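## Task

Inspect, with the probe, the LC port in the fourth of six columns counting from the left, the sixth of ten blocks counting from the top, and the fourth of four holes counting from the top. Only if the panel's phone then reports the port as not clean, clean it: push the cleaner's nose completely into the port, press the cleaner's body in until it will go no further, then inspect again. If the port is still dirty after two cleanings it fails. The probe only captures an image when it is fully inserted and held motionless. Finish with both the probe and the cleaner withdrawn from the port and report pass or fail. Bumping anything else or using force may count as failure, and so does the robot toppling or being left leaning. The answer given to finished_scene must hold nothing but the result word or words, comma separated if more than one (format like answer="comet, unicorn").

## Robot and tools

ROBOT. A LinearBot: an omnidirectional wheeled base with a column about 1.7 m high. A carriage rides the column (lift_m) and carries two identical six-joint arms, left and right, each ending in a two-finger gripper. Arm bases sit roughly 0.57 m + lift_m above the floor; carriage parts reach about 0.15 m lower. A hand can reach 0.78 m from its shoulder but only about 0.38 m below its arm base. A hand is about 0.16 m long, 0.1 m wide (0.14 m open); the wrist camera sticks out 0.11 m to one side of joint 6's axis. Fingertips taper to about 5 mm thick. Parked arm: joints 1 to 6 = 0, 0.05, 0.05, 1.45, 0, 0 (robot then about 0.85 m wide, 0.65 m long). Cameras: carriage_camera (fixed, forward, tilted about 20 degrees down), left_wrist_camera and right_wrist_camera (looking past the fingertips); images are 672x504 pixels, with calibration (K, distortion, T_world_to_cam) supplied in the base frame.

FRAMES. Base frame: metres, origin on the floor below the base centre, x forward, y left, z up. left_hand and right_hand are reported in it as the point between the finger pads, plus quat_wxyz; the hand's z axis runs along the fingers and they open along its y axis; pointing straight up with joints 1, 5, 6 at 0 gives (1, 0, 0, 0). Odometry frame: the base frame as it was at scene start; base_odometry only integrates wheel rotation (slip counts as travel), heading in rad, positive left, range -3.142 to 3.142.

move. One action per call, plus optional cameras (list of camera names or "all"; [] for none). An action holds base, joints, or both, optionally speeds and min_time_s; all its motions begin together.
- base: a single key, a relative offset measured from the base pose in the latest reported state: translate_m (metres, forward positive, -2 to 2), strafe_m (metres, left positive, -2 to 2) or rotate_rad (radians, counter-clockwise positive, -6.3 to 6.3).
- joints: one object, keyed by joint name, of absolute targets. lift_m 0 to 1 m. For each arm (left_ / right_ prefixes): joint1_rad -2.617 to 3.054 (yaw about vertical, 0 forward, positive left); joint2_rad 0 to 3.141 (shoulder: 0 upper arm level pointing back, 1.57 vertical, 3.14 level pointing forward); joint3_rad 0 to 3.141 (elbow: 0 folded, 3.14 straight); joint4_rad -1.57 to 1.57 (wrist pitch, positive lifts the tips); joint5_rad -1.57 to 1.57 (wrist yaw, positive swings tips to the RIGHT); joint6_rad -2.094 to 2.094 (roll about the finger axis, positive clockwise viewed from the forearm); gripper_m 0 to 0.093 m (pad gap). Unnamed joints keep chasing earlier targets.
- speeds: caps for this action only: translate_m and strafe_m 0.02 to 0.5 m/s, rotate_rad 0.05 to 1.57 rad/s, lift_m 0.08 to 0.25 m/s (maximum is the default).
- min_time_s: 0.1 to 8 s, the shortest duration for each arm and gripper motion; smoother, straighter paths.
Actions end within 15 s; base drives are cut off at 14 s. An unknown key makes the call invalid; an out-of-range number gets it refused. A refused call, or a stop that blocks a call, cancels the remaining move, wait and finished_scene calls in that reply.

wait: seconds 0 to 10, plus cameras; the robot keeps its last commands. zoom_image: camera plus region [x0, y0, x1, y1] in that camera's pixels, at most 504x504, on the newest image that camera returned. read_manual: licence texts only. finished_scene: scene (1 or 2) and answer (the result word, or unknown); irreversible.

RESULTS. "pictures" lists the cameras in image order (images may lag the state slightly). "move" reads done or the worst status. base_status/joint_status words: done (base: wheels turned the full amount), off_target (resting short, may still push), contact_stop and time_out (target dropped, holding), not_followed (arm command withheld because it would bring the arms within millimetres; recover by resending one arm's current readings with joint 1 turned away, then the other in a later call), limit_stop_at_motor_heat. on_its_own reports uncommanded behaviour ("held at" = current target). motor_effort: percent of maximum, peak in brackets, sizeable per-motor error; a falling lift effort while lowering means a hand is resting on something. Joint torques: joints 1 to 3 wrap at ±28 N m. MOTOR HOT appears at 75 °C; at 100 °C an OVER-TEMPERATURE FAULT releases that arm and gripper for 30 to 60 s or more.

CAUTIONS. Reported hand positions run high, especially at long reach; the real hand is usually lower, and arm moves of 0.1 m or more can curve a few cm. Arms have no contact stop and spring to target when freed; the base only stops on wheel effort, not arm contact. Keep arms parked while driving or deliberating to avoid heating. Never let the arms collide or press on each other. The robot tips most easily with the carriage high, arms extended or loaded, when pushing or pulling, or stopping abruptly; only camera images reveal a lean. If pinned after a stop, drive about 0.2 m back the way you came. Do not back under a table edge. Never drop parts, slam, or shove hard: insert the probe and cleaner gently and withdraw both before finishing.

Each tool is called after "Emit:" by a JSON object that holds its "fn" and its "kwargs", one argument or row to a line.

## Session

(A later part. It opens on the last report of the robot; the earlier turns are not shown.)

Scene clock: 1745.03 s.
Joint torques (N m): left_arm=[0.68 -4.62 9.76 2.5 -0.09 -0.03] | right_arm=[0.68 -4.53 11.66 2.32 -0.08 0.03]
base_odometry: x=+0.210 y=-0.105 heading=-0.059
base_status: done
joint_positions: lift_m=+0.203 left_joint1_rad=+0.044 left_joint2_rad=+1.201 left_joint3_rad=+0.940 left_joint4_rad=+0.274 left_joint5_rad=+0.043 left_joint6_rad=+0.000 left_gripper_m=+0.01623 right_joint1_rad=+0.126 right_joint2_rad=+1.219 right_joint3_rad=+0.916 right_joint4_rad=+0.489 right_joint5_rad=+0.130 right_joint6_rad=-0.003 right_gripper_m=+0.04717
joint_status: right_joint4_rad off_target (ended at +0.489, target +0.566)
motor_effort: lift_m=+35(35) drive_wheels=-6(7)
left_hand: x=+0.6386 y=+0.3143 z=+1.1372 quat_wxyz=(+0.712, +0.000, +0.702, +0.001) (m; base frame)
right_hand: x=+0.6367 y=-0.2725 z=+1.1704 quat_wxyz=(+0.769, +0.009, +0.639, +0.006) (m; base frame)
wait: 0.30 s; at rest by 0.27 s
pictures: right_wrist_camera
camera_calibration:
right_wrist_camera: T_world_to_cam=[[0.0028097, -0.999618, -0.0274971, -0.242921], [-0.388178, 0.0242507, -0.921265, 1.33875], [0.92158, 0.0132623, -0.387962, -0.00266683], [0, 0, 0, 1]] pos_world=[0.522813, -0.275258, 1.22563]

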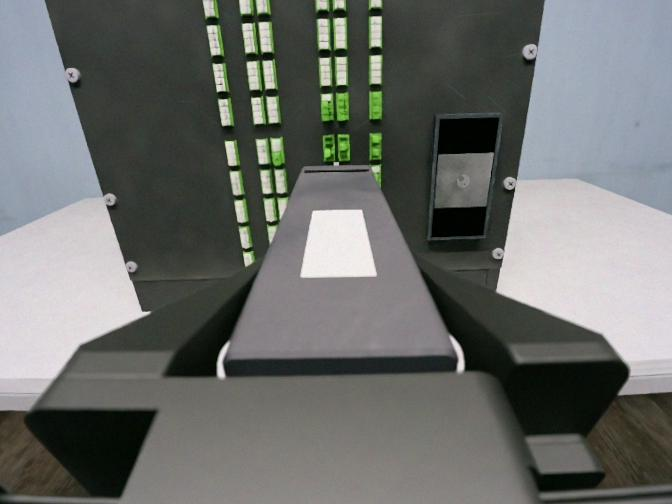

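Emit:
{"fn": "move", "kwargs": {
  "base": {"strafe_m":0.0085},
  "joints": {"lift_m":0.2015},
  "cameras": []
}}

Emit:
{"fn": "move", "kwargs": {
  "base": {"translate_m":0.025},
  "speeds": {"translate_m":0.05},
  "cameras": []
}}

Emit:
{"fn": "wait", "kwargs": {
  "seconds": 0.3,
  "cameras": ["right_wrist_camera"]
}}

Emit:
{"fn": "zoom_image", "kwargs": {
  "camera": "right_wrist_camera",
  "region": [310, 130, 360, 180]
}}

Scene clock: 1754.27 s.
Joint torques (N m): left_arm=[0.54 -4.64 9.78 2.52 -0.09 -0.02] | right_arm=[0.49 -4.48 11.62 2.33 -0.08 0.03]
move: done
base_odometry: x=+0.210 y=-0.096 heading=-0.059
base_status: done
joint_positions: lift_m=+0.201 left_joint1_rad=+0.044 left_joint2_rad=+1.201 left_joint3_rad=+0.940 left_joint4_rad=+0.274 left_joint5_rad=+0.043 left_joint6_rad=+0.000 left_gripper_m=+0.01623 right_joint1_rad=+0.127 right_joint2_rad=+1.219 right_joint3_rad=+0.916 right_joint4_rad=+0.491 right_joint5_rad=+0.129 right_joint6_rad=-0.003 right_gripper_m=+0.04717
joint_status: all done
motor_effort: lift_m=+35(36) drive_wheels=-3(7)
left_hand: x=+0.6386 y=+0.3146 z=+1.1352 quat_wxyz=(+0.712, +0.000, +0.702, +0.001) (m; base frame)
right_hand: x=+0.6366 y=-0.2721 z=+1.1689 quat_wxyz=(+0.770, +0.009, +0.638, +0.006) (m; base frame)
pictures: none
No camera images: "cameras" was empty.

Scene clock: 1755.27 s.
Joint torques (N m): left_arm=[0.59 -4.56 9.76 2.51 -0.09 -0.02] | right_arm=[0.44 -4.48 11.71 2.29 -0.07 0.02]
move: done
base_odometry: x=+0.235 y=-0.098 heading=-0.058
base_status: done
joint_positions: lift_m=+0.201 left_joint1_rad=+0.044 left_joint2_rad=+1.201 left_joint3_rad=+0.940 left_joint4_rad=+0.275 left_joint5_rad=+0.043 left_joint6_rad=+0.000 left_gripper_m=+0.01623 right_joint1_rad=+0.127 right_joint2_rad=+1.219 right_joint3_rad=+0.916 right_joint4_rad=+0.493 right_joint5_rad=+0.129 right_joint6_rad=-0.003 right_gripper_m=+0.04717
joint_status: not commanded
motor_effort: lift_m=+35(35) drive_wheels=-1(11)
left_hand: x=+0.6386 y=+0.3146 z=+1.1355 quat_wxyz=(+0.712, +0.000, +0.702, +0.001) (m; base frame)
right_hand: x=+0.6365 y=-0.2721 z=+1.1694 quat_wxyz=(+0.771, +0.009, +0.637, +0.007) (m; base frame)
pictures: none
No camera images: "cameras" was empty.

Scene clock: 1755.57 s.
Joint torques (N m): left_arm=[0.61 -4.66 9.77 2.51 -0.09 -0.02] | right_arm=[0.47 -4.52 11.66 2.29 -0.08 0.02]
base_odometry: x=+0.235 y=-0.098 heading=-0.058
base_status: done
joint_positions: lift_m=+0.201 left_joint1_rad=+0.044 left_joint2_rad=+1.201 left_joint3_rad=+0.940 left_joint4_rad=+0.275 left_joint5_rad=+0.043 left_joint6_rad=+0.000 left_gripper_m=+0.01623 right_joint1_rad=+0.127 right_joint2_rad=+1.219 right_joint3_rad=+0.916 right_joint4_rad=+0.493 right_joint5_rad=+0.129 right_joint6_rad=-0.003 right_gripper_m=+0.04717
joint_status: not commanded
motor_effort: lift_m=+35(35) drive_wheels=-1(11)
left_hand: x=+0.6386 y=+0.3146 z=+1.1355 quat_wxyz=(+0.712, +0.000, +0.702, +0.001) (m; base frame)
right_hand: x=+0.6365 y=-0.2721 z=+1.1694 quat_wxyz=(+0.771, +0.009, +0.637, +0.007) (m; base frame)
wait: 0.30 s; at rest by 0.27 s
pictures: right_wrist_camera
camera_calibration:
right_wrist_camera: T_world_to_cam=[[0.00448014, -0.9996, -0.0279113, -0.243124], [-0.384326, 0.0240467, -0.922884, 1.33716], [0.923187, 0.0148617, -0.384065, -0.00793776], [0, 0, 0, 1]] pos_world=[0.522323, -0.275063, 1.22421]

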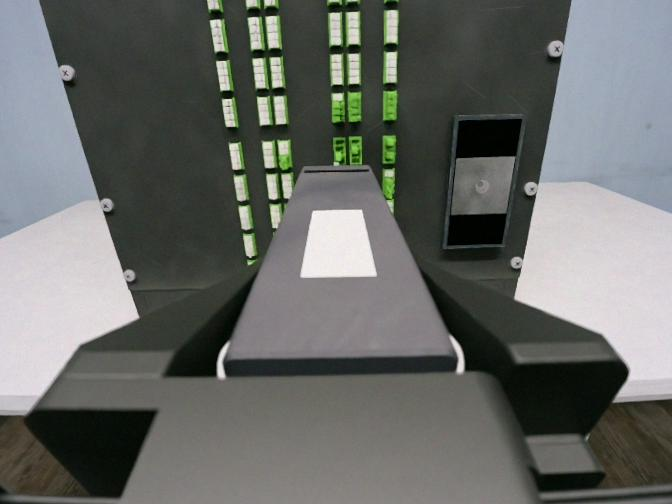

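Scaled by 10.080 from the camera's 672x504 image, which has a finer 960x720 frame.

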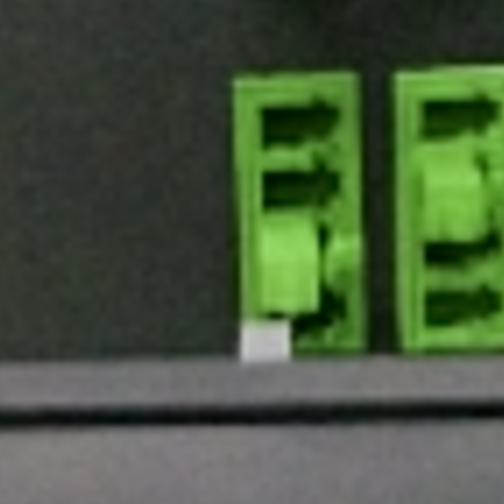

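Emit:
{"fn": "move", "kwargs": {
  "base": {"strafe_m":-0.002},
  "joints": {"lift_m":0.1992,"right_joint4_rad":0.56},
  "cameras": []
}}

Emit:
{"fn": "wait", "kwargs": {
  "seconds": 0.3,
  "cameras": ["right_wrist_camera"]
}}

Emit:
{"fn": "zoom_image", "kwargs": {
  "camera": "right_wrist_camera",
  "region": [310, 130, 360, 180]
}}

Scene clock: 1761.67 s.
Joint torques (N m): left_arm=[0.73 -4.68 9.7 2.5 -0.09 -0.03] | right_arm=[0.58 -4.56 11.59 2.32 -0.08 0.03]
move: off_target
base_odometry: x=+0.235 y=-0.100 heading=-0.058
base_status: done
joint_positions: lift_m=+0.199 left_joint1_rad=+0.044 left_joint2_rad=+1.201 left_joint3_rad=+0.940 left_joint4_rad=+0.275 left_joint5_rad=+0.044 left_joint6_rad=+0.000 left_gripper_m=+0.01623 right_joint1_rad=+0.126 right_joint2_rad=+1.219 right_joint3_rad=+0.916 right_joint4_rad=+0.491 right_joint5_rad=+0.131 right_joint6_rad=-0.003 right_gripper_m=+0.04717
joint_status: right_joint4_rad off_target (ended at +0.491, target +0.560); the others done
motor_effort: lift_m=+35(38) drive_wheels=-4(11)
left_hand: x=+0.6386 y=+0.3143 z=+1.1331 quat_wxyz=(+0.712, +0.000, +0.702, +0.000) (m; base frame)
right_hand: x=+0.6366 y=-0.2728 z=+1.1665 quat_wxyz=(+0.770, +0.009, +0.638, +0.006) (m; base frame)
pictures: none
No camera images: "cameras" was empty.

Scene clock: 1761.97 s.
Joint torques (N m): left_arm=[0.59 -4.71 9.7 2.52 -0.1 -0.02] | right_arm=[0.43 -4.56 11.84 2.26 -0.09 0.02]
base_odometry: x=+0.235 y=-0.100 heading=-0.058
base_status: done
joint_positions: lift_m=+0.199 left_joint1_rad=+0.044 left_joint2_rad=+1.201 left_joint3_rad=+0.940 left_joint4_rad=+0.275 left_joint5_rad=+0.044 left_joint6_rad=+0.000 left_gripper_m=+0.01623 right_joint1_rad=+0.126 right_joint2_rad=+1.219 right_joint3_rad=+0.916 right_joint4_rad=+0.491 right_joint5_rad=+0.131 right_joint6_rad=-0.003 right_gripper_m=+0.04717
joint_status: right_joint4_rad off_target (ended at +0.491, target +0.560); the others done
motor_effort: lift_m=+35(38) drive_wheels=-4(11)
left_hand: x=+0.6386 y=+0.3143 z=+1.1331 quat_wxyz=(+0.712, +0.000, +0.702, +0.000) (m; base frame)
right_hand: x=+0.6366 y=-0.2728 z=+1.1665 quat_wxyz=(+0.770, +0.009, +0.638, +0.006) (m; base frame)
wait: 0.30 s; at rest by 0.27 s
pictures: right_wrist_camera
camera_calibration:
right_wrist_camera: T_world_to_cam=[[0.00210596, -0.999613, -0.0277228, -0.242585], [-0.386762, 0.0247513, -0.921848, 1.33504], [0.922177, 0.0126635, -0.38656, -0.00635566], [0, 0, 0, 1]] pos_world=[0.522714, -0.275455, 1.22152]

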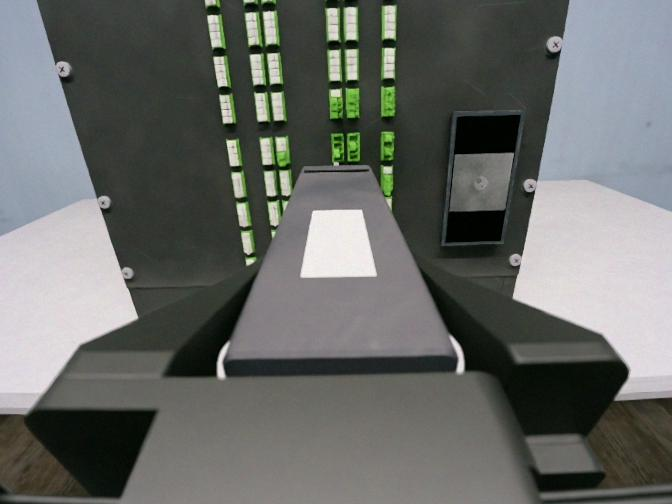

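Scaled by 10.080 from the camera's 672x504 image, which has a finer 960x720 frame.

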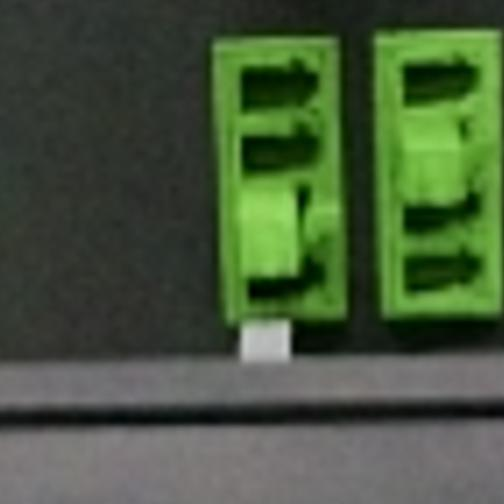

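Emit:
{"fn": "move", "kwargs": {
  "base": {"translate_m":0.014},
  "joints": {"lift_m":0.2002},
  "speeds": {"translate_m":0.03},
  "cameras": []
}}

Emit:
{"fn": "wait", "kwargs": {
  "seconds": 0.3,
  "cameras": ["right_wrist_camera"]
}}

Emit:
{"fn": "zoom_image", "kwargs": {
  "camera": "right_wrist_camera",
  "region": [310, 130, 360, 180]
}}

Scene clock: 1767.63 s.
Joint torques (N m): left_arm=[0.55 -4.55 9.77 2.45 -0.09 -0.02] | right_arm=[0.69 -4.45 11.66 2.29 -0.08 0.03]
move: done
base_odometry: x=+0.248 y=-0.100 heading=-0.058
base_status: done
joint_positions: lift_m=+0.200 left_joint1_rad=+0.044 left_joint2_rad=+1.201 left_joint3_rad=+0.940 left_joint4_rad=+0.277 left_joint5_rad=+0.044 left_joint6_rad=+0.000 left_gripper_m=+0.01623 right_joint1_rad=+0.126 right_joint2_rad=+1.219 right_joint3_rad=+0.916 right_joint4_rad=+0.490 right_joint5_rad=+0.131 right_joint6_rad=-0.003 right_gripper_m=+0.04717
joint_status: all done
motor_effort: lift_m=+35(39) drive_wheels=-5(6)
left_hand: x=+0.6386 y=+0.3143 z=+1.1346 quat_wxyz=(+0.713, +0.000, +0.701, +0.000) (m; base frame)
right_hand: x=+0.6367 y=-0.2728 z=+1.1673 quat_wxyz=(+0.770, +0.009, +0.638, +0.006) (m; base frame)
pictures: none
No camera images: "cameras" was empty.

Scene clock: 1767.93 s.
Joint torques (N m): left_arm=[0.65 -4.7 9.8 2.48 -0.09 -0.02] | right_arm=[0.55 -4.6 11.6 2.22 -0.09 0.02]
base_odometry: x=+0.248 y=-0.100 heading=-0.058
base_status: done
joint_positions: lift_m=+0.200 left_joint1_rad=+0.044 left_joint2_rad=+1.201 left_joint3_rad=+0.940 left_joint4_rad=+0.277 left_joint5_rad=+0.044 left_joint6_rad=+0.000 left_gripper_m=+0.01623 right_joint1_rad=+0.126 right_joint2_rad=+1.219 right_joint3_rad=+0.916 right_joint4_rad=+0.490 right_joint5_rad=+0.131 right_joint6_rad=-0.003 right_gripper_m=+0.04717
joint_status: all done
motor_effort: lift_m=+35(39) drive_wheels=-5(6)
left_hand: x=+0.6386 y=+0.3143 z=+1.1346 quat_wxyz=(+0.713, +0.000, +0.701, +0.000) (m; base frame)
right_hand: x=+0.6367 y=-0.2728 z=+1.1673 quat_wxyz=(+0.770, +0.009, +0.638, +0.006) (m; base frame)
wait: 0.30 s; at rest by 0.27 s
pictures: right_wrist_camera
camera_calibration:
right_wrist_camera: T_world_to_cam=[[0.00208481, -0.999613, -0.0277247, -0.242544], [-0.387464, 0.0247516, -0.921553, 1.33597], [0.921883, 0.0126636, -0.387262, -0.0049542], [0, 0, 0, 1]] pos_world=[0.522713, -0.275455, 1.22252]

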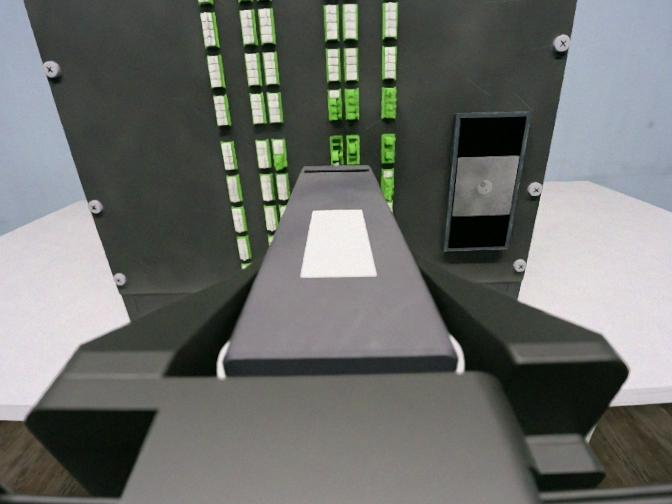

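Scaled by 10.080 from the camera's 672x504 image, which has a finer 960x720 frame.

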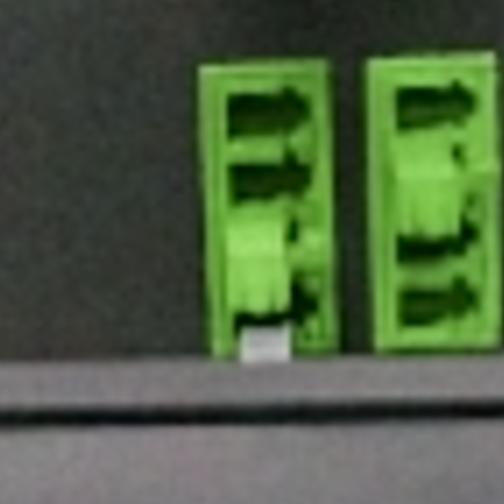

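Emit:
{"fn": "move", "kwargs": {
  "base": {"translate_m":0.004},
  "joints": {"lift_m":0.201,"right_joint1_rad":0.1345},
  "speeds": {"translate_m":0.02},
  "cameras": []
}}

Emit:
{"fn": "wait", "kwargs": {
  "seconds": 0.3,
  "cameras": ["right_wrist_camera"]
}}

Emit:
{"fn": "zoom_image", "kwargs": {
  "camera": "right_wrist_camera",
  "region": [310, 130, 360, 180]
}}

Scene clock: 1775.50 s.
Joint torques (N m): left_arm=[0.59 -4.6 9.88 2.52 -0.09 -0.02] | right_arm=[0.95 -4.64 11.66 2.28 -0.09 0.03]
move: done
base_odometry: x=+0.252 y=-0.100 heading=-0.057
base_status: done
joint_positions: lift_m=+0.201 left_joint1_rad=+0.044 left_joint2_rad=+1.201 left_joint3_rad=+0.940 left_joint4_rad=+0.276 left_joint5_rad=+0.044 left_joint6_rad=+0.000 left_gripper_m=+0.01623 right_joint1_rad=+0.128 right_joint2_rad=+1.219 right_joint3_rad=+0.916 right_joint4_rad=+0.490 right_joint5_rad=+0.131 right_joint6_rad=-0.003 right_gripper_m=+0.04717
joint_status: all done
motor_effort: lift_m=+35(38) drive_wheels=-6(9)
left_hand: x=+0.6386 y=+0.3143 z=+1.1353 quat_wxyz=(+0.713, +0.000, +0.702, +0.000) (m; base frame)
right_hand: x=+0.6366 y=-0.2718 z=+1.1682 quat_wxyz=(+0.770, +0.009, +0.638, +0.007) (m; base frame)
pictures: none
No camera images: "cameras" was empty.

Scene clock: 1775.80 s.
Joint torques (N m): left_arm=[0.79 -4.67 9.72 2.47 -0.1 -0.03] | right_arm=[1.09 -4.59 11.55 2.28 -0.08 0.03]
base_odometry: x=+0.252 y=-0.100 heading=-0.057
base_status: done
joint_positions: lift_m=+0.201 left_joint1_rad=+0.044 left_joint2_rad=+1.201 left_joint3_rad=+0.940 left_joint4_rad=+0.276 left_joint5_rad=+0.044 left_joint6_rad=+0.000 left_gripper_m=+0.01623 right_joint1_rad=+0.128 right_joint2_rad=+1.219 right_joint3_rad=+0.916 right_joint4_rad=+0.490 right_joint5_rad=+0.131 right_joint6_rad=-0.003 right_gripper_m=+0.04717
joint_status: all done
motor_effort: lift_m=+35(38) drive_wheels=-6(9)
left_hand: x=+0.6386 y=+0.3143 z=+1.1353 quat_wxyz=(+0.713, +0.000, +0.702, +0.000) (m; base frame)
right_hand: x=+0.6366 y=-0.2718 z=+1.1682 quat_wxyz=(+0.770, +0.009, +0.638, +0.007) (m; base frame)
wait: 0.30 s; at rest by 0.27 s
pictures: right_wrist_camera
camera_calibration:
right_wrist_camera: T_world_to_cam=[[0.00437704, -0.999607, -0.0277026, -0.243054], [-0.387218, 0.0238474, -0.92168, 1.33643], [0.921978, 0.0147612, -0.386961, -0.00440738], [0, 0, 0, 1]] pos_world=[0.522617, -0.274763, 1.22332]

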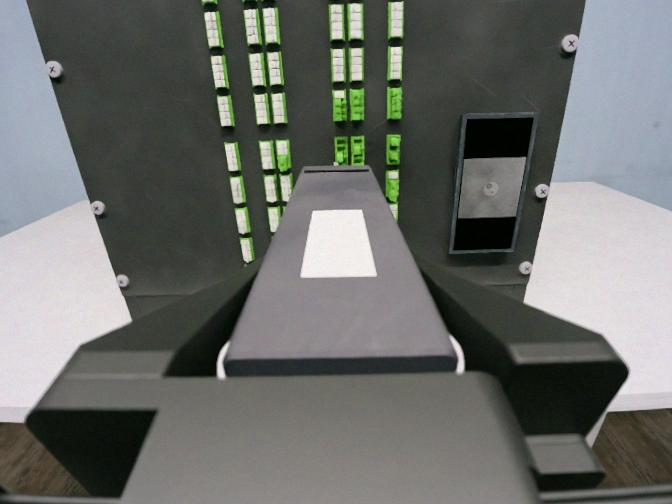

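Scaled by 10.080 from the camera's 672x504 image, which has a finer 960x720 frame.

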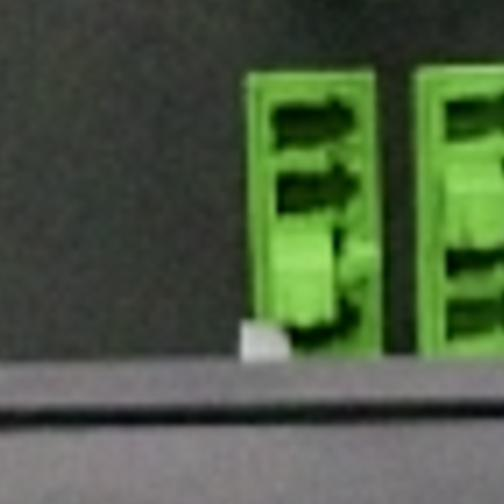

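Emit:
{"fn": "move", "kwargs": {
  "base": {"translate_m":-0.004},
  "joints": {"right_joint1_rad":0.117},
  "speeds": {"translate_m":0.02},
  "cameras": []
}}

Emit:
{"fn": "wait", "kwargs": {
  "seconds": 0.3,
  "cameras": ["right_wrist_camera"]
}}

Emit:
{"fn": "zoom_image", "kwargs": {
  "camera": "right_wrist_camera",
  "region": [310, 130, 360, 180]
}}

Scene clock: 1782.97 s.
Joint torques (N m): left_arm=[0.75 -4.71 9.77 2.47 -0.09 -0.03] | right_arm=[-0.1 -4.66 11.66 2.28 -0.09 0.03]
move: done
base_odometry: x=+0.248 y=-0.100 heading=-0.058
base_status: done
joint_positions: lift_m=+0.201 left_joint1_rad=+0.044 left_joint2_rad=+1.201 left_joint3_rad=+0.940 left_joint4_rad=+0.277 left_joint5_rad=+0.044 left_joint6_rad=+0.000 left_gripper_m=+0.01623 right_joint1_rad=+0.123 right_joint2_rad=+1.219 right_joint3_rad=+0.916 right_joint4_rad=+0.490 right_joint5_rad=+0.131 right_joint6_rad=-0.003 right_gripper_m=+0.04717
joint_status: all done
motor_effort: lift_m=+35(35) drive_wheels=+1(13)
left_hand: x=+0.6386 y=+0.3143 z=+1.1353 quat_wxyz=(+0.713, +0.000, +0.701, +0.000) (m; base frame)
right_hand: x=+0.6368 y=-0.2737 z=+1.1680 quat_wxyz=(+0.770, +0.010, +0.639, +0.005) (m; base frame)
pictures: none
No camera images: "cameras" was empty.

Scene clock: 1783.27 s.
Joint torques (N m): left_arm=[0.68 -4.64 9.81 2.49 -0.09 -0.03] | right_arm=[-0.03 -4.4 11.71 2.26 -0.09 0.02]
base_odometry: x=+0.248 y=-0.100 heading=-0.058
base_status: done
joint_positions: lift_m=+0.201 left_joint1_rad=+0.044 left_joint2_rad=+1.201 left_joint3_rad=+0.940 left_joint4_rad=+0.277 left_joint5_rad=+0.044 left_joint6_rad=+0.000 left_gripper_m=+0.01623 right_joint1_rad=+0.123 right_joint2_rad=+1.219 right_joint3_rad=+0.916 right_joint4_rad=+0.490 right_joint5_rad=+0.131 right_joint6_rad=-0.003 right_gripper_m=+0.04717
joint_status: all done
motor_effort: lift_m=+35(35) drive_wheels=+1(13)
left_hand: x=+0.6386 y=+0.3143 z=+1.1353 quat_wxyz=(+0.713, +0.000, +0.701, +0.000) (m; base frame)
right_hand: x=+0.6368 y=-0.2737 z=+1.1680 quat_wxyz=(+0.770, +0.010, +0.639, +0.005) (m; base frame)
wait: 0.30 s; at rest by 0.27 s
pictures: right_wrist_camera
camera_calibration:
right_wrist_camera: T_world_to_cam=[[-0.000171662, -0.999618, -0.0276528, -0.242125], [-0.387791, 0.0255554, -0.921393, 1.33687], [0.921747, 0.0105653, -0.387647, -0.00480003], [0, 0, 0, 1]] pos_world=[0.522808, -0.276146, 1.22323]

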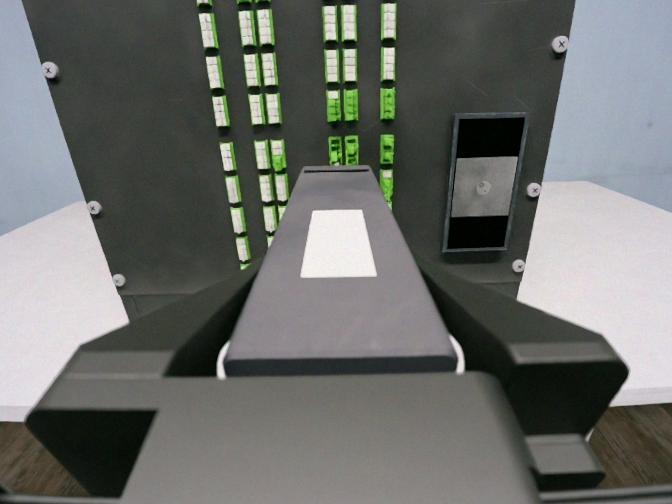

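Scaled by 10.080 from the camera's 672x504 image, which has a finer 960x720 frame.

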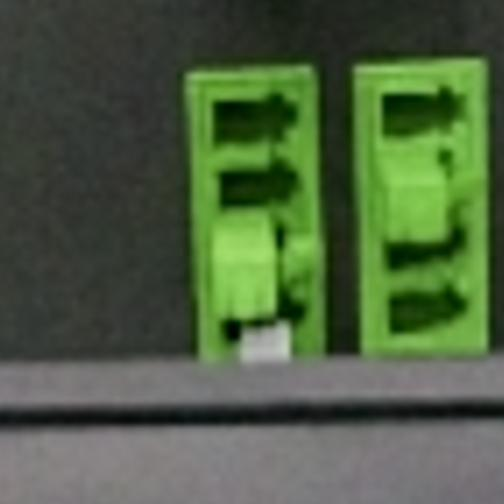

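Emit:
{"fn": "move", "kwargs": {
  "base": {"rotate_rad":0.002},
  "joints": {"right_joint1_rad":0.121},
  "cameras": []
}}

Emit:
{"fn": "wait", "kwargs": {
  "seconds": 0.3,
  "cameras": ["right_wrist_camera"]
}}

Emit:
{"fn": "zoom_image", "kwargs": {
  "camera": "right_wrist_camera",
  "region": [310, 130, 360, 180]
}}

Scene clock: 1789.20 s.
Joint torques (N m): left_arm=[0.61 -4.75 9.88 2.48 -0.09 -0.02] | right_arm=[0.23 -4.57 11.52 2.31 -0.07 0.03]
move: done
base_odometry: x=+0.249 y=-0.100 heading=-0.056
base_status: done
joint_positions: lift_m=+0.201 left_joint1_rad=+0.044 left_joint2_rad=+1.201 left_joint3_rad=+0.940 left_joint4_rad=+0.277 left_joint5_rad=+0.044 left_joint6_rad=+0.000 left_gripper_m=+0.01623 right_joint1_rad=+0.123 right_joint2_rad=+1.219 right_joint3_rad=+0.916 right_joint4_rad=+0.489 right_joint5_rad=+0.131 right_joint6_rad=-0.003 right_gripper_m=+0.04717
joint_status: all done
motor_effort: lift_m=+35(35) drive_wheels=+2(4)
left_hand: x=+0.6386 y=+0.3143 z=+1.1353 quat_wxyz=(+0.713, +0.000, +0.701, +0.000) (m; base frame)
right_hand: x=+0.6368 y=-0.2737 z=+1.1679 quat_wxyz=(+0.769, +0.010, +0.639, +0.005) (m; base frame)
pictures: none
No camera images: "cameras" was empty.

Scene clock: 1789.50 s.
Joint torques (N m): left_arm=[0.66 -4.66 9.76 2.51 -0.09 -0.03] | right_arm=[0.31 -4.51 11.69 2.29 -0.08 0.02]
base_odometry: x=+0.249 y=-0.100 heading=-0.056
base_status: done
joint_positions: lift_m=+0.201 left_joint1_rad=+0.044 left_joint2_rad=+1.201 left_joint3_rad=+0.940 left_joint4_rad=+0.277 left_joint5_rad=+0.044 left_joint6_rad=+0.000 left_gripper_m=+0.01623 right_joint1_rad=+0.123 right_joint2_rad=+1.219 right_joint3_rad=+0.916 right_joint4_rad=+0.489 right_joint5_rad=+0.131 right_joint6_rad=-0.003 right_gripper_m=+0.04717
joint_status: all done
motor_effort: lift_m=+35(35) drive_wheels=+2(4)
left_hand: x=+0.6386 y=+0.3143 z=+1.1353 quat_wxyz=(+0.713, +0.000, +0.701, +0.000) (m; base frame)
right_hand: x=+0.6368 y=-0.2737 z=+1.1679 quat_wxyz=(+0.769, +0.010, +0.639, +0.005) (m; base frame)
wait: 0.30 s; at rest by 0.27 s
pictures: right_wrist_camera
camera_calibration:
right_wrist_camera: T_world_to_cam=[[-0.000181568, -0.999618, -0.027655, -0.242118], [-0.388081, 0.0255579, -0.921271, 1.33691], [0.921625, 0.0105651, -0.387937, -0.00447177], [0, 0, 0, 1]] pos_world=[0.522908, -0.276146, 1.22323]

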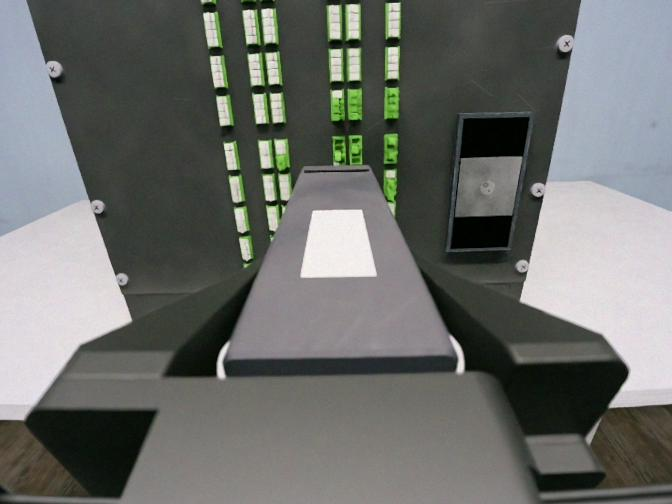

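Scaled by 10.080 from the camera's 672x504 image, which has a finer 960x720 frame.

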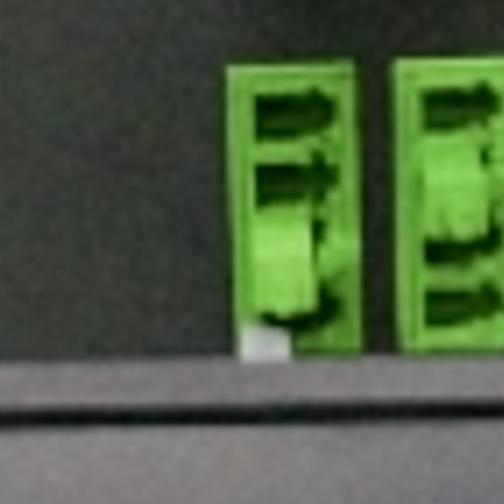

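Emit:
{"fn": "move", "kwargs": {
  "base": {"translate_m":0.004},
  "speeds": {"translate_m":0.02},
  "cameras": []
}}

Emit:
{"fn": "wait", "kwargs": {
  "seconds": 0.3,
  "cameras": ["right_wrist_camera"]
}}

Emit:
{"fn": "zoom_image", "kwargs": {
  "camera": "right_wrist_camera",
  "region": [310, 130, 360, 180]
}}

Scene clock: 1795.60 s.
Joint torques (N m): left_arm=[0.5 -4.63 9.66 2.48 -0.1 -0.03] | right_arm=[0.01 -4.56 11.67 2.28 -0.09 0.03]
move: done
base_odometry: x=+0.252 y=-0.101 heading=-0.056
base_status: done
joint_positions: lift_m=+0.201 left_joint1_rad=+0.044 left_joint2_rad=+1.201 left_joint3_rad=+0.940 left_joint4_rad=+0.276 left_joint5_rad=+0.044 left_joint6_rad=+0.000 left_gripper_m=+0.01623 right_joint1_rad=+0.123 right_joint2_rad=+1.219 right_joint3_rad=+0.916 right_joint4_rad=+0.490 right_joint5_rad=+0.131 right_joint6_rad=-0.003 right_gripper_m=+0.04717
joint_status: not commanded
motor_effort: lift_m=+35(35) drive_wheels=-5(11)
left_hand: x=+0.6386 y=+0.3143 z=+1.1353 quat_wxyz=(+0.713, +0.000, +0.702, +0.000) (m; base frame)
right_hand: x=+0.6367 y=-0.2737 z=+1.1681 quat_wxyz=(+0.770, +0.010, +0.638, +0.005) (m; base frame)
pictures: none
No camera images: "cameras" was empty.

Scene clock: 1795.90 s.
Joint torques (N m): left_arm=[0.66 -4.63 9.77 2.49 -0.1 -0.02] | right_arm=[0.24 -4.57 11.78 2.31 -0.09 0.03]
base_odometry: x=+0.252 y=-0.101 heading=-0.056
base_status: done
joint_positions: lift_m=+0.201 left_joint1_rad=+0.044 left_joint2_rad=+1.201 left_joint3_rad=+0.940 left_joint4_rad=+0.276 left_joint5_rad=+0.044 left_joint6_rad=+0.000 left_gripper_m=+0.01623 right_joint1_rad=+0.123 right_joint2_rad=+1.219 right_joint3_rad=+0.916 right_joint4_rad=+0.490 right_joint5_rad=+0.131 right_joint6_rad=-0.003 right_gripper_m=+0.04717
joint_status: not commanded
motor_effort: lift_m=+35(35) drive_wheels=-5(11)
left_hand: x=+0.6386 y=+0.3143 z=+1.1353 quat_wxyz=(+0.713, +0.000, +0.702, +0.000) (m; base frame)
right_hand: x=+0.6367 y=-0.2737 z=+1.1681 quat_wxyz=(+0.770, +0.010, +0.638, +0.005) (m; base frame)
wait: 0.30 s; at rest by 0.27 s
pictures: right_wrist_camera
camera_calibration:
right_wrist_camera: T_world_to_cam=[[-0.000160562, -0.999618, -0.0276548, -0.242126], [-0.387415, 0.0255573, -0.921551, 1.33696], [0.921905, 0.0105659, -0.387271, -0.0053047], [0, 0, 0, 1]] pos_world=[0.522809, -0.276146, 1.22332]

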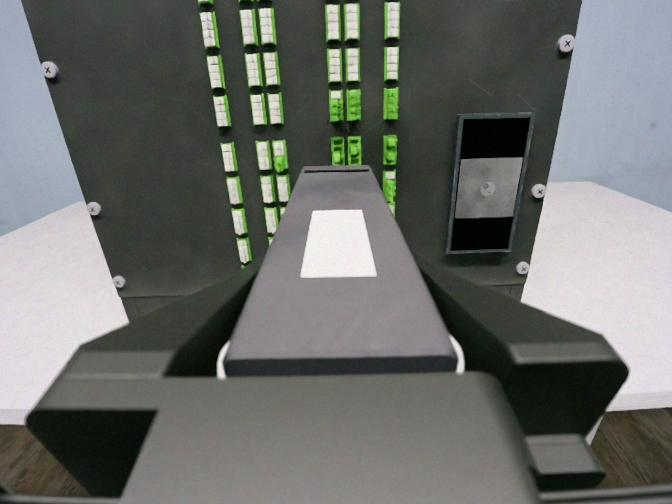

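Scaled by 10.080 from the camera's 672x504 image, which has a finer 960x720 frame.

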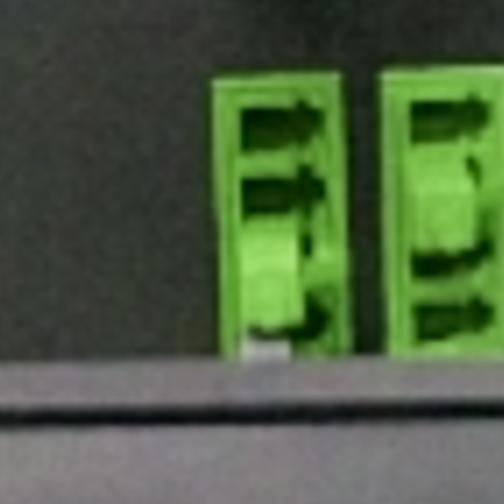

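Emit:
{"fn": "move", "kwargs": {
  "base": {"translate_m":0.005},
  "speeds": {"translate_m":0.02},
  "cameras": []
}}

Emit:
{"fn": "wait", "kwargs": {
  "seconds": 0.3,
  "cameras": ["right_wrist_camera"]
}}

Emit:
{"fn": "zoom_image", "kwargs": {
  "camera": "right_wrist_camera",
  "region": [310, 130, 360, 180]
}}

Scene clock: 1800.43 s.
Joint torques (N m): left_arm=[0.65 -4.59 9.73 2.43 -0.1 -0.02] | right_arm=[0.46 -4.59 11.7 2.28 -0.1 0.03]
move: done
base_odometry: x=+0.257 y=-0.101 heading=-0.055
base_status: done
joint_positions: lift_m=+0.201 left_joint1_rad=+0.044 left_joint2_rad=+1.201 left_joint3_rad=+0.940 left_joint4_rad=+0.276 left_joint5_rad=+0.044 left_joint6_rad=+0.000 left_gripper_m=+0.01623 right_joint1_rad=+0.123 right_joint2_rad=+1.219 right_joint3_rad=+0.916 right_joint4_rad=+0.490 right_joint5_rad=+0.131 right_joint6_rad=-0.003 right_gripper_m=+0.04717
joint_status: not commanded
motor_effort: lift_m=+35(35) drive_wheels=-5(9)
left_hand: x=+0.6386 y=+0.3143 z=+1.1352 quat_wxyz=(+0.712, +0.000, +0.702, +0.000) (m; base frame)
right_hand: x=+0.6368 y=-0.2737 z=+1.1680 quat_wxyz=(+0.770, +0.010, +0.639, +0.005) (m; base frame)
pictures: none
No camera images: "cameras" was empty.

Scene clock: 1800.73 s.
Joint torques (N m): left_arm=[0.65 -4.7 9.74 2.55 -0.09 -0.02] | right_arm=[0.31 -4.51 11.74 2.28 -0.09 0.02]
base_odometry: x=+0.257 y=-0.101 heading=-0.055
base_status: done
joint_positions: lift_m=+0.201 left_joint1_rad=+0.044 left_joint2_rad=+1.201 left_joint3_rad=+0.940 left_joint4_rad=+0.276 left_joint5_rad=+0.044 left_joint6_rad=+0.000 left_gripper_m=+0.01623 right_joint1_rad=+0.123 right_joint2_rad=+1.219 right_joint3_rad=+0.916 right_joint4_rad=+0.490 right_joint5_rad=+0.131 right_joint6_rad=-0.003 right_gripper_m=+0.04717
joint_status: not commanded
motor_effort: lift_m=+35(35) drive_wheels=-5(9)
left_hand: x=+0.6386 y=+0.3143 z=+1.1352 quat_wxyz=(+0.712, +0.000, +0.702, +0.000) (m; base frame)
right_hand: x=+0.6368 y=-0.2737 z=+1.1680 quat_wxyz=(+0.770, +0.010, +0.639, +0.005) (m; base frame)
wait: 0.30 s; at rest by 0.27 s
pictures: right_wrist_camera
camera_calibration:
right_wrist_camera: T_world_to_cam=[[-0.000171662, -0.999618, -0.0276528, -0.242125], [-0.387791, 0.0255554, -0.921393, 1.33687], [0.921747, 0.0105653, -0.387647, -0.00480003], [0, 0, 0, 1]] pos_world=[0.522808, -0.276146, 1.22323]

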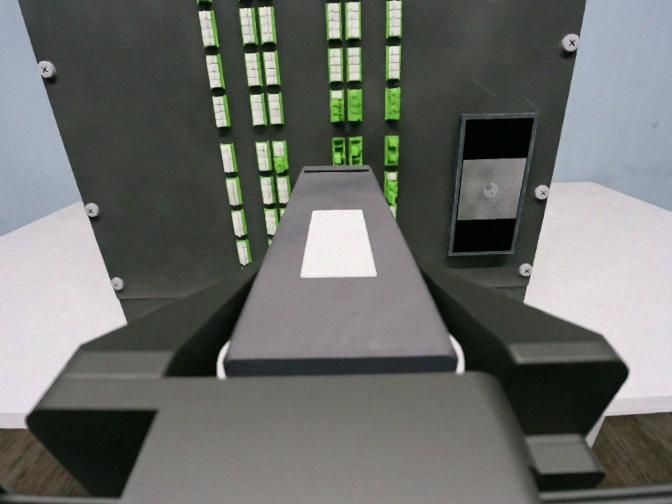

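Scaled by 10.080 from the camera's 672x504 image, which has a finer 960x720 frame.

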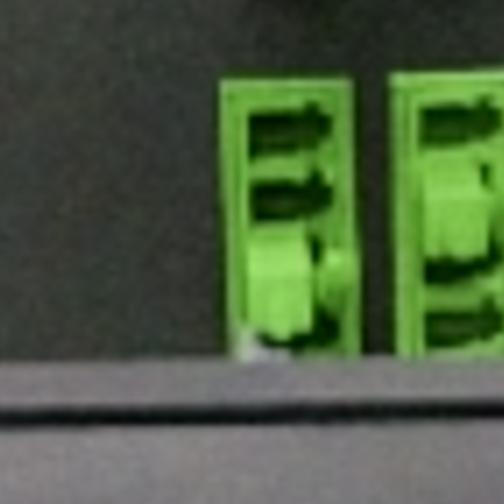

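Emit:
{"fn": "move", "kwargs": {
  "base": {"translate_m":-0.001},
  "joints": {"lift_m":0.2013,"right_joint5_rad":0.1398},
  "speeds": {"translate_m":0.02},
  "cameras": []
}}

Emit:
{"fn": "wait", "kwargs": {
  "seconds": 0.3,
  "cameras": ["right_wrist_camera"]
}}

Emit:
{"fn": "zoom_image", "kwargs": {
  "camera": "right_wrist_camera",
  "region": [310, 130, 360, 180]
}}

Scene clock: 1805.50 s.
Joint torques (N m): left_arm=[0.61 -4.72 9.84 2.51 -0.09 -0.03] | right_arm=[0.21 -4.46 11.66 2.27 0.02 0.02]
move: done
base_odometry: x=+0.256 y=-0.101 heading=-0.055
base_status: done
joint_positions: lift_m=+0.201 left_joint1_rad=+0.044 left_joint2_rad=+1.201 left_joint3_rad=+0.940 left_joint4_rad=+0.277 left_joint5_rad=+0.044 left_joint6_rad=+0.000 left_gripper_m=+0.01623 right_joint1_rad=+0.123 right_joint2_rad=+1.219 right_joint3_rad=+0.916 right_joint4_rad=+0.490 right_joint5_rad=+0.132 right_joint6_rad=-0.003 right_gripper_m=+0.04717
joint_status: all done
motor_effort: lift_m=+35(36) drive_wheels=+0(11)
left_hand: x=+0.6386 y=+0.3143 z=+1.1356 quat_wxyz=(+0.713, +0.000, +0.701, +0.000) (m; base frame)
right_hand: x=+0.6367 y=-0.2739 z=+1.1684 quat_wxyz=(+0.770, +0.011, +0.638, +0.004) (m; base frame)
pictures: none
No camera images: "cameras" was empty.

Scene clock: 1805.80 s.
Joint torques (N m): left_arm=[0.57 -4.57 9.7 2.48 -0.09 -0.02] | right_arm=[0.24 -4.48 11.77 2.27 0.01 0.03]
base_odometry: x=+0.256 y=-0.101 heading=-0.055
base_status: done
joint_positions: lift_m=+0.201 left_joint1_rad=+0.044 left_joint2_rad=+1.201 left_joint3_rad=+0.940 left_joint4_rad=+0.276 left_joint5_rad=+0.044 left_joint6_rad=+0.000 left_gripper_m=+0.01623 right_joint1_rad=+0.123 right_joint2_rad=+1.219 right_joint3_rad=+0.916 right_joint4_rad=+0.490 right_joint5_rad=+0.132 right_joint6_rad=-0.003 right_gripper_m=+0.04717
joint_status: all done
motor_effort: lift_m=+35(36) drive_wheels=-4(11)
left_hand: x=+0.6386 y=+0.3143 z=+1.1355 quat_wxyz=(+0.713, +0.000, +0.702, +0.000) (m; base frame)
right_hand: x=+0.6367 y=-0.2740 z=+1.1684 quat_wxyz=(+0.770, +0.011, +0.638, +0.004) (m; base frame)
wait: 0.30 s; at rest by 0.27 s
pictures: right_wrist_camera
camera_calibration:
right_wrist_camera: T_world_to_cam=[[-0.0017064, -0.999607, -0.0279849, -0.240999], [-0.387382, 0.0264607, -0.921539, 1.33736], [0.921918, 0.00926836, -0.387275, -0.00558371], [0, 0, 0, 1]] pos_world=[0.522806, -0.27624, 1.22352]

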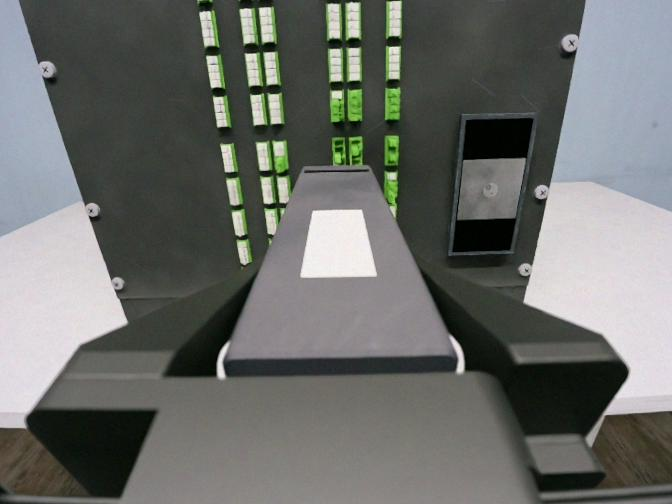

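Scaled by 10.080 from the camera's 672x504 image, which has a finer 960x720 frame.

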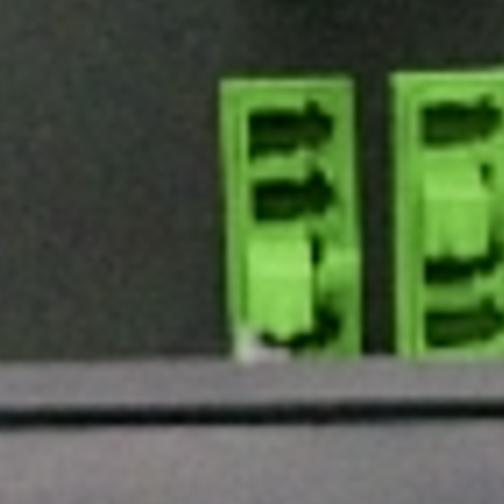

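Emit:
{"fn": "move", "kwargs": {
  "base": {"rotate_rad":-0.0018},
  "joints": {"right_joint1_rad":0.117},
  "cameras": []
}}

Emit:
{"fn": "wait", "kwargs": {
  "seconds": 0.3,
  "cameras": ["right_wrist_camera"]
}}

Emit:
{"fn": "zoom_image", "kwargs": {
  "camera": "right_wrist_camera",
  "region": [310, 130, 360, 180]
}}

Scene clock: 1810.97 s.
Joint torques (N m): left_arm=[0.65 -4.63 9.8 2.53 -0.09 -0.02] | right_arm=[-0.02 -4.55 11.69 2.31 0.01 0.03]
move: done
base_odometry: x=+0.256 y=-0.100 heading=-0.056
base_status: done
joint_positions: lift_m=+0.201 left_joint1_rad=+0.044 left_joint2_rad=+1.201 left_joint3_rad=+0.940 left_joint4_rad=+0.276 left_joint5_rad=+0.044 left_joint6_rad=+0.000 left_gripper_m=+0.01623 right_joint1_rad=+0.123 right_joint2_rad=+1.219 right_joint3_rad=+0.916 right_joint4_rad=+0.490 right_joint5_rad=+0.132 right_joint6_rad=-0.003 right_gripper_m=+0.04717
joint_status: all done
motor_effort: lift_m=+35(35) drive_wheels=-5(5)
left_hand: x=+0.6386 y=+0.3143 z=+1.1355 quat_wxyz=(+0.713, +0.000, +0.702, +0.000) (m; base frame)
right_hand: x=+0.6367 y=-0.2740 z=+1.1685 quat_wxyz=(+0.770, +0.011, +0.638, +0.004) (m; base frame)
pictures: none
No camera images: "cameras" was empty.

Scene clock: 1811.27 s.
Joint torques (N m): left_arm=[0.65 -4.66 9.78 2.5 -0.1 -0.03] | right_arm=[-0.09 -4.55 11.66 2.24 0.02 0.03]
base_odometry: x=+0.256 y=-0.100 heading=-0.056
base_status: done
joint_positions: lift_m=+0.201 left_joint1_rad=+0.044 left_joint2_rad=+1.201 left_joint3_rad=+0.940 left_joint4_rad=+0.276 left_joint5_rad=+0.044 left_joint6_rad=+0.000 left_gripper_m=+0.01623 right_joint1_rad=+0.123 right_joint2_rad=+1.219 right_joint3_rad=+0.916 right_joint4_rad=+0.490 right_joint5_rad=+0.132 right_joint6_rad=-0.003 right_gripper_m=+0.04717
joint_status: all done
motor_effort: lift_m=+35(35) drive_wheels=-5(5)
left_hand: x=+0.6386 y=+0.3143 z=+1.1355 quat_wxyz=(+0.713, +0.000, +0.702, +0.000) (m; base frame)
right_hand: x=+0.6367 y=-0.2740 z=+1.1685 quat_wxyz=(+0.770, +0.011, +0.638, +0.004) (m; base frame)
wait: 0.30 s; at rest by 0.27 s
pictures: right_wrist_camera
camera_calibration:
right_wrist_camera: T_world_to_cam=[[-0.00169753, -0.999607, -0.0279865, -0.240999], [-0.387056, 0.026462, -0.921676, 1.33745], [0.922055, 0.00926778, -0.386949, -0.00601709], [0, 0, 0, 1]] pos_world=[0.522807, -0.27624, 1.22362]

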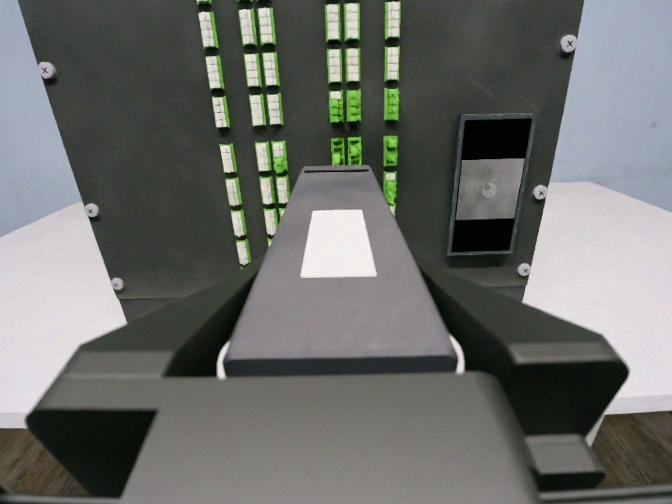

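Scaled by 10.080 from the camera's 672x504 image, which has a finer 960x720 frame.

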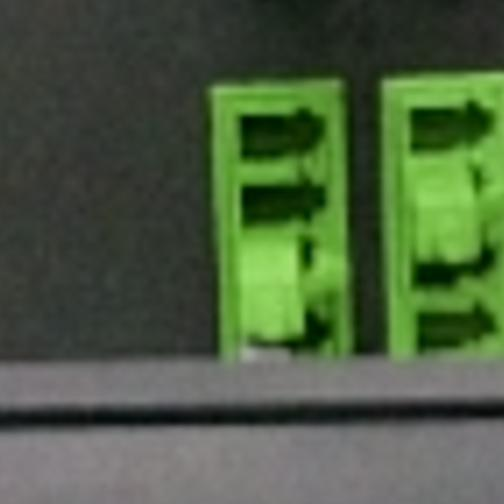

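Emit:
{"fn": "move", "kwargs": {
  "base": {"translate_m":0.006},
  "joints": {"lift_m":0.2011,"right_joint5_rad":0.135},
  "speeds": {"translate_m":0.02},
  "cameras": []
}}

Emit:
{"fn": "wait", "kwargs": {
  "seconds": 0.3,
  "cameras": ["right_wrist_camera"]
}}

Emit:
{"fn": "zoom_image", "kwargs": {
  "camera": "right_wrist_camera",
  "region": [310, 130, 360, 180]
}}

Scene clock: 1817.80 s.
Joint torques (N m): left_arm=[0.73 -4.75 9.73 2.54 -0.1 -0.02] | right_arm=[-0.02 -3.63 11.7 2.34 -0.07 0.02]
move: done
base_odometry: x=+0.262 y=-0.101 heading=-0.056
base_status: done
joint_positions: lift_m=+0.201 left_joint1_rad=+0.044 left_joint2_rad=+1.202 left_joint3_rad=+0.940 left_joint4_rad=+0.276 left_joint5_rad=+0.044 left_joint6_rad=+0.000 left_gripper_m=+0.01623 right_joint1_rad=+0.123 right_joint2_rad=+1.209 right_joint3_rad=+0.916 right_joint4_rad=+0.482 right_joint5_rad=+0.135 right_joint6_rad=-0.003 right_gripper_m=+0.04717
joint_status: all done
motor_effort: lift_m=+35(35) drive_wheels=+3(10)
left_hand: x=+0.6389 y=+0.3143 z=+1.1349 quat_wxyz=(+0.712, +0.000, +0.702, +0.000) (m; base frame)
right_hand: x=+0.6344 y=-0.2747 z=+1.1702 quat_wxyz=(+0.770, +0.012, +0.638, +0.003) (m; base frame)
pictures: none
No camera images: "cameras" was empty.

Scene clock: 1818.10 s.
Joint torques (N m): left_arm=[0.66 -4.74 9.8 2.49 -0.1 -0.03] | right_arm=[-0.09 -3.7 11.64 2.35 -0.08 0.04]
base_odometry: x=+0.262 y=-0.101 heading=-0.056
base_status: done
joint_positions: lift_m=+0.201 left_joint1_rad=+0.044 left_joint2_rad=+1.202 left_joint3_rad=+0.940 left_joint4_rad=+0.276 left_joint5_rad=+0.044 left_joint6_rad=+0.000 left_gripper_m=+0.01623 right_joint1_rad=+0.123 right_joint2_rad=+1.209 right_joint3_rad=+0.916 right_joint4_rad=+0.482 right_joint5_rad=+0.135 right_joint6_rad=-0.003 right_gripper_m=+0.04717
joint_status: all done
motor_effort: lift_m=+35(35) drive_wheels=+2(10)
left_hand: x=+0.6389 y=+0.3143 z=+1.1349 quat_wxyz=(+0.712, +0.000, +0.702, +0.000) (m; base frame)
right_hand: x=+0.6344 y=-0.2747 z=+1.1702 quat_wxyz=(+0.770, +0.012, +0.638, +0.003) (m; base frame)
wait: 0.30 s; at rest by 0.27 s
pictures: right_wrist_camera
camera_calibration:
right_wrist_camera: T_world_to_cam=[[-0.00424639, -0.999577, -0.0287572, -0.239169], [-0.385592, 0.0281703, -0.922239, 1.33836], [0.922659, 0.00717235, -0.385549, -0.00569892], [0, 0, 0, 1]] pos_world=[0.520305, -0.276729, 1.22522]

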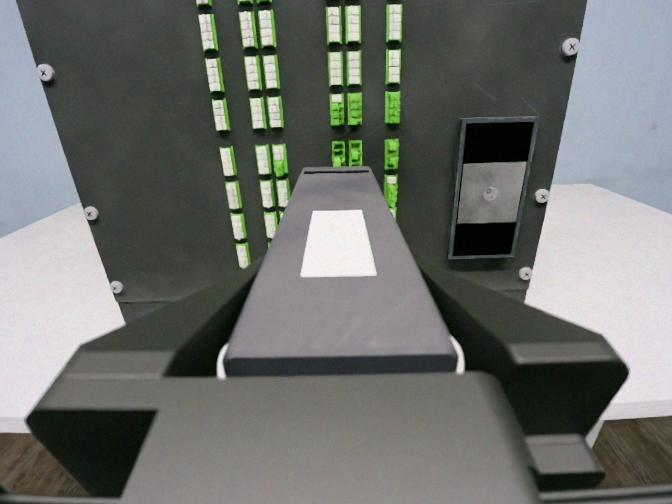

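Scaled by 10.080 from the camera's 672x504 image, which has a finer 960x720 frame.

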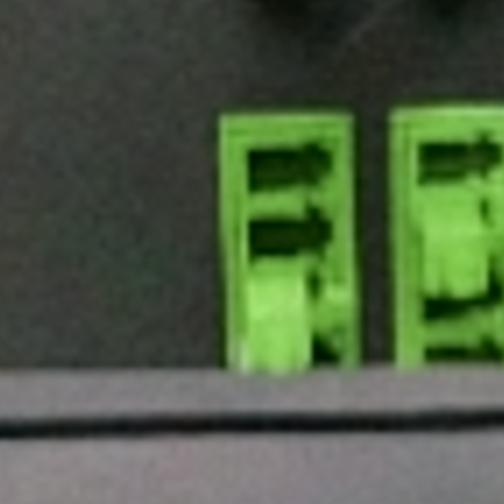

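Emit:
{"fn": "move", "kwargs": {
  "base": {"translate_m":-0.012},
  "speeds": {"translate_m":0.03},
  "cameras": []
}}

Emit:
{"fn": "wait", "kwargs": {
  "seconds": 0.3,
  "cameras": ["right_wrist_camera"]
}}

Emit:
{"fn": "zoom_image", "kwargs": {
  "camera": "right_wrist_camera",
  "region": [310, 130, 360, 180]
}}

Scene clock: 1824.27 s.
Joint torques (N m): left_arm=[0.66 -4.81 9.85 2.54 -0.09 -0.03] | right_arm=[-0.1 -3.74 11.75 2.36 -0.07 0.03]
move: done
base_odometry: x=+0.250 y=-0.100 heading=-0.056
base_status: done
joint_positions: lift_m=+0.201 left_joint1_rad=+0.044 left_joint2_rad=+1.202 left_joint3_rad=+0.940 left_joint4_rad=+0.276 left_joint5_rad=+0.044 left_joint6_rad=+0.000 left_gripper_m=+0.01623 right_joint1_rad=+0.123 right_joint2_rad=+1.210 right_joint3_rad=+0.916 right_joint4_rad=+0.482 right_joint5_rad=+0.135 right_joint6_rad=-0.003 right_gripper_m=+0.04717
joint_status: not commanded
motor_effort: lift_m=+35(35) drive_wheels=+1(14)
left_hand: x=+0.6389 y=+0.3143 z=+1.1349 quat_wxyz=(+0.712, +0.000, +0.702, +0.000) (m; base frame)
right_hand: x=+0.6345 y=-0.2747 z=+1.1700 quat_wxyz=(+0.770, +0.012, +0.638, +0.003) (m; base frame)
pictures: none
No camera images: "cameras" was empty.

Scene clock: 1824.57 s.
Joint torques (N m): left_arm=[0.65 -4.78 9.88 2.49 -0.1 -0.02] | right_arm=[-0.02 -3.78 11.7 2.37 -0.07 0.03]
base_odometry: x=+0.250 y=-0.100 heading=-0.056
base_status: done
joint_positions: lift_m=+0.201 left_joint1_rad=+0.044 left_joint2_rad=+1.202 left_joint3_rad=+0.940 left_joint4_rad=+0.276 left_joint5_rad=+0.044 left_joint6_rad=+0.000 left_gripper_m=+0.01623 right_joint1_rad=+0.123 right_joint2_rad=+1.210 right_joint3_rad=+0.916 right_joint4_rad=+0.482 right_joint5_rad=+0.135 right_joint6_rad=-0.003 right_gripper_m=+0.04717
joint_status: not commanded
motor_effort: lift_m=+35(35) drive_wheels=+1(14)
left_hand: x=+0.6389 y=+0.3143 z=+1.1349 quat_wxyz=(+0.712, +0.000, +0.702, +0.000) (m; base frame)
right_hand: x=+0.6345 y=-0.2747 z=+1.1700 quat_wxyz=(+0.770, +0.012, +0.638, +0.003) (m; base frame)
wait: 0.30 s; at rest by 0.27 s
pictures: right_wrist_camera
camera_calibration:
right_wrist_camera: T_world_to_cam=[[-0.00421959, -0.99958, -0.0286604, -0.239307], [-0.386004, 0.0280674, -0.92207, 1.33824], [0.922487, 0.00717228, -0.385961, -0.0053653], [0, 0, 0, 1]] pos_world=[0.520504, -0.276729, 1.22502]

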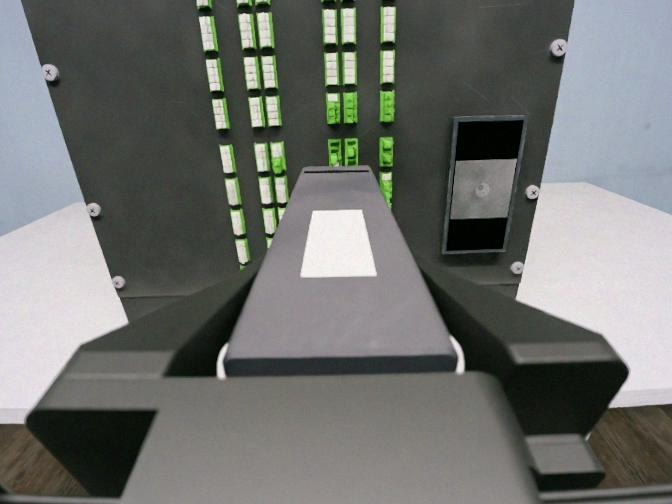

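Scaled by 10.080 from the camera's 672x504 image, which has a finer 960x720 frame.

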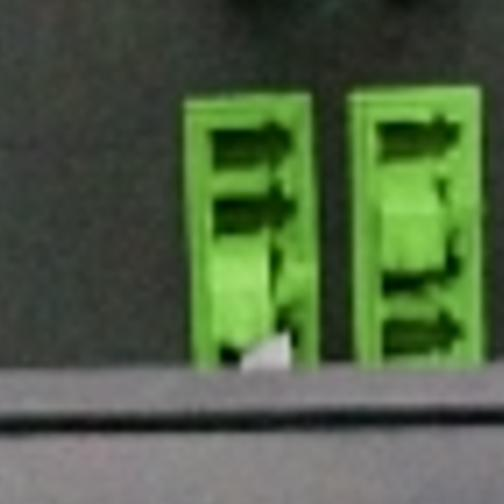

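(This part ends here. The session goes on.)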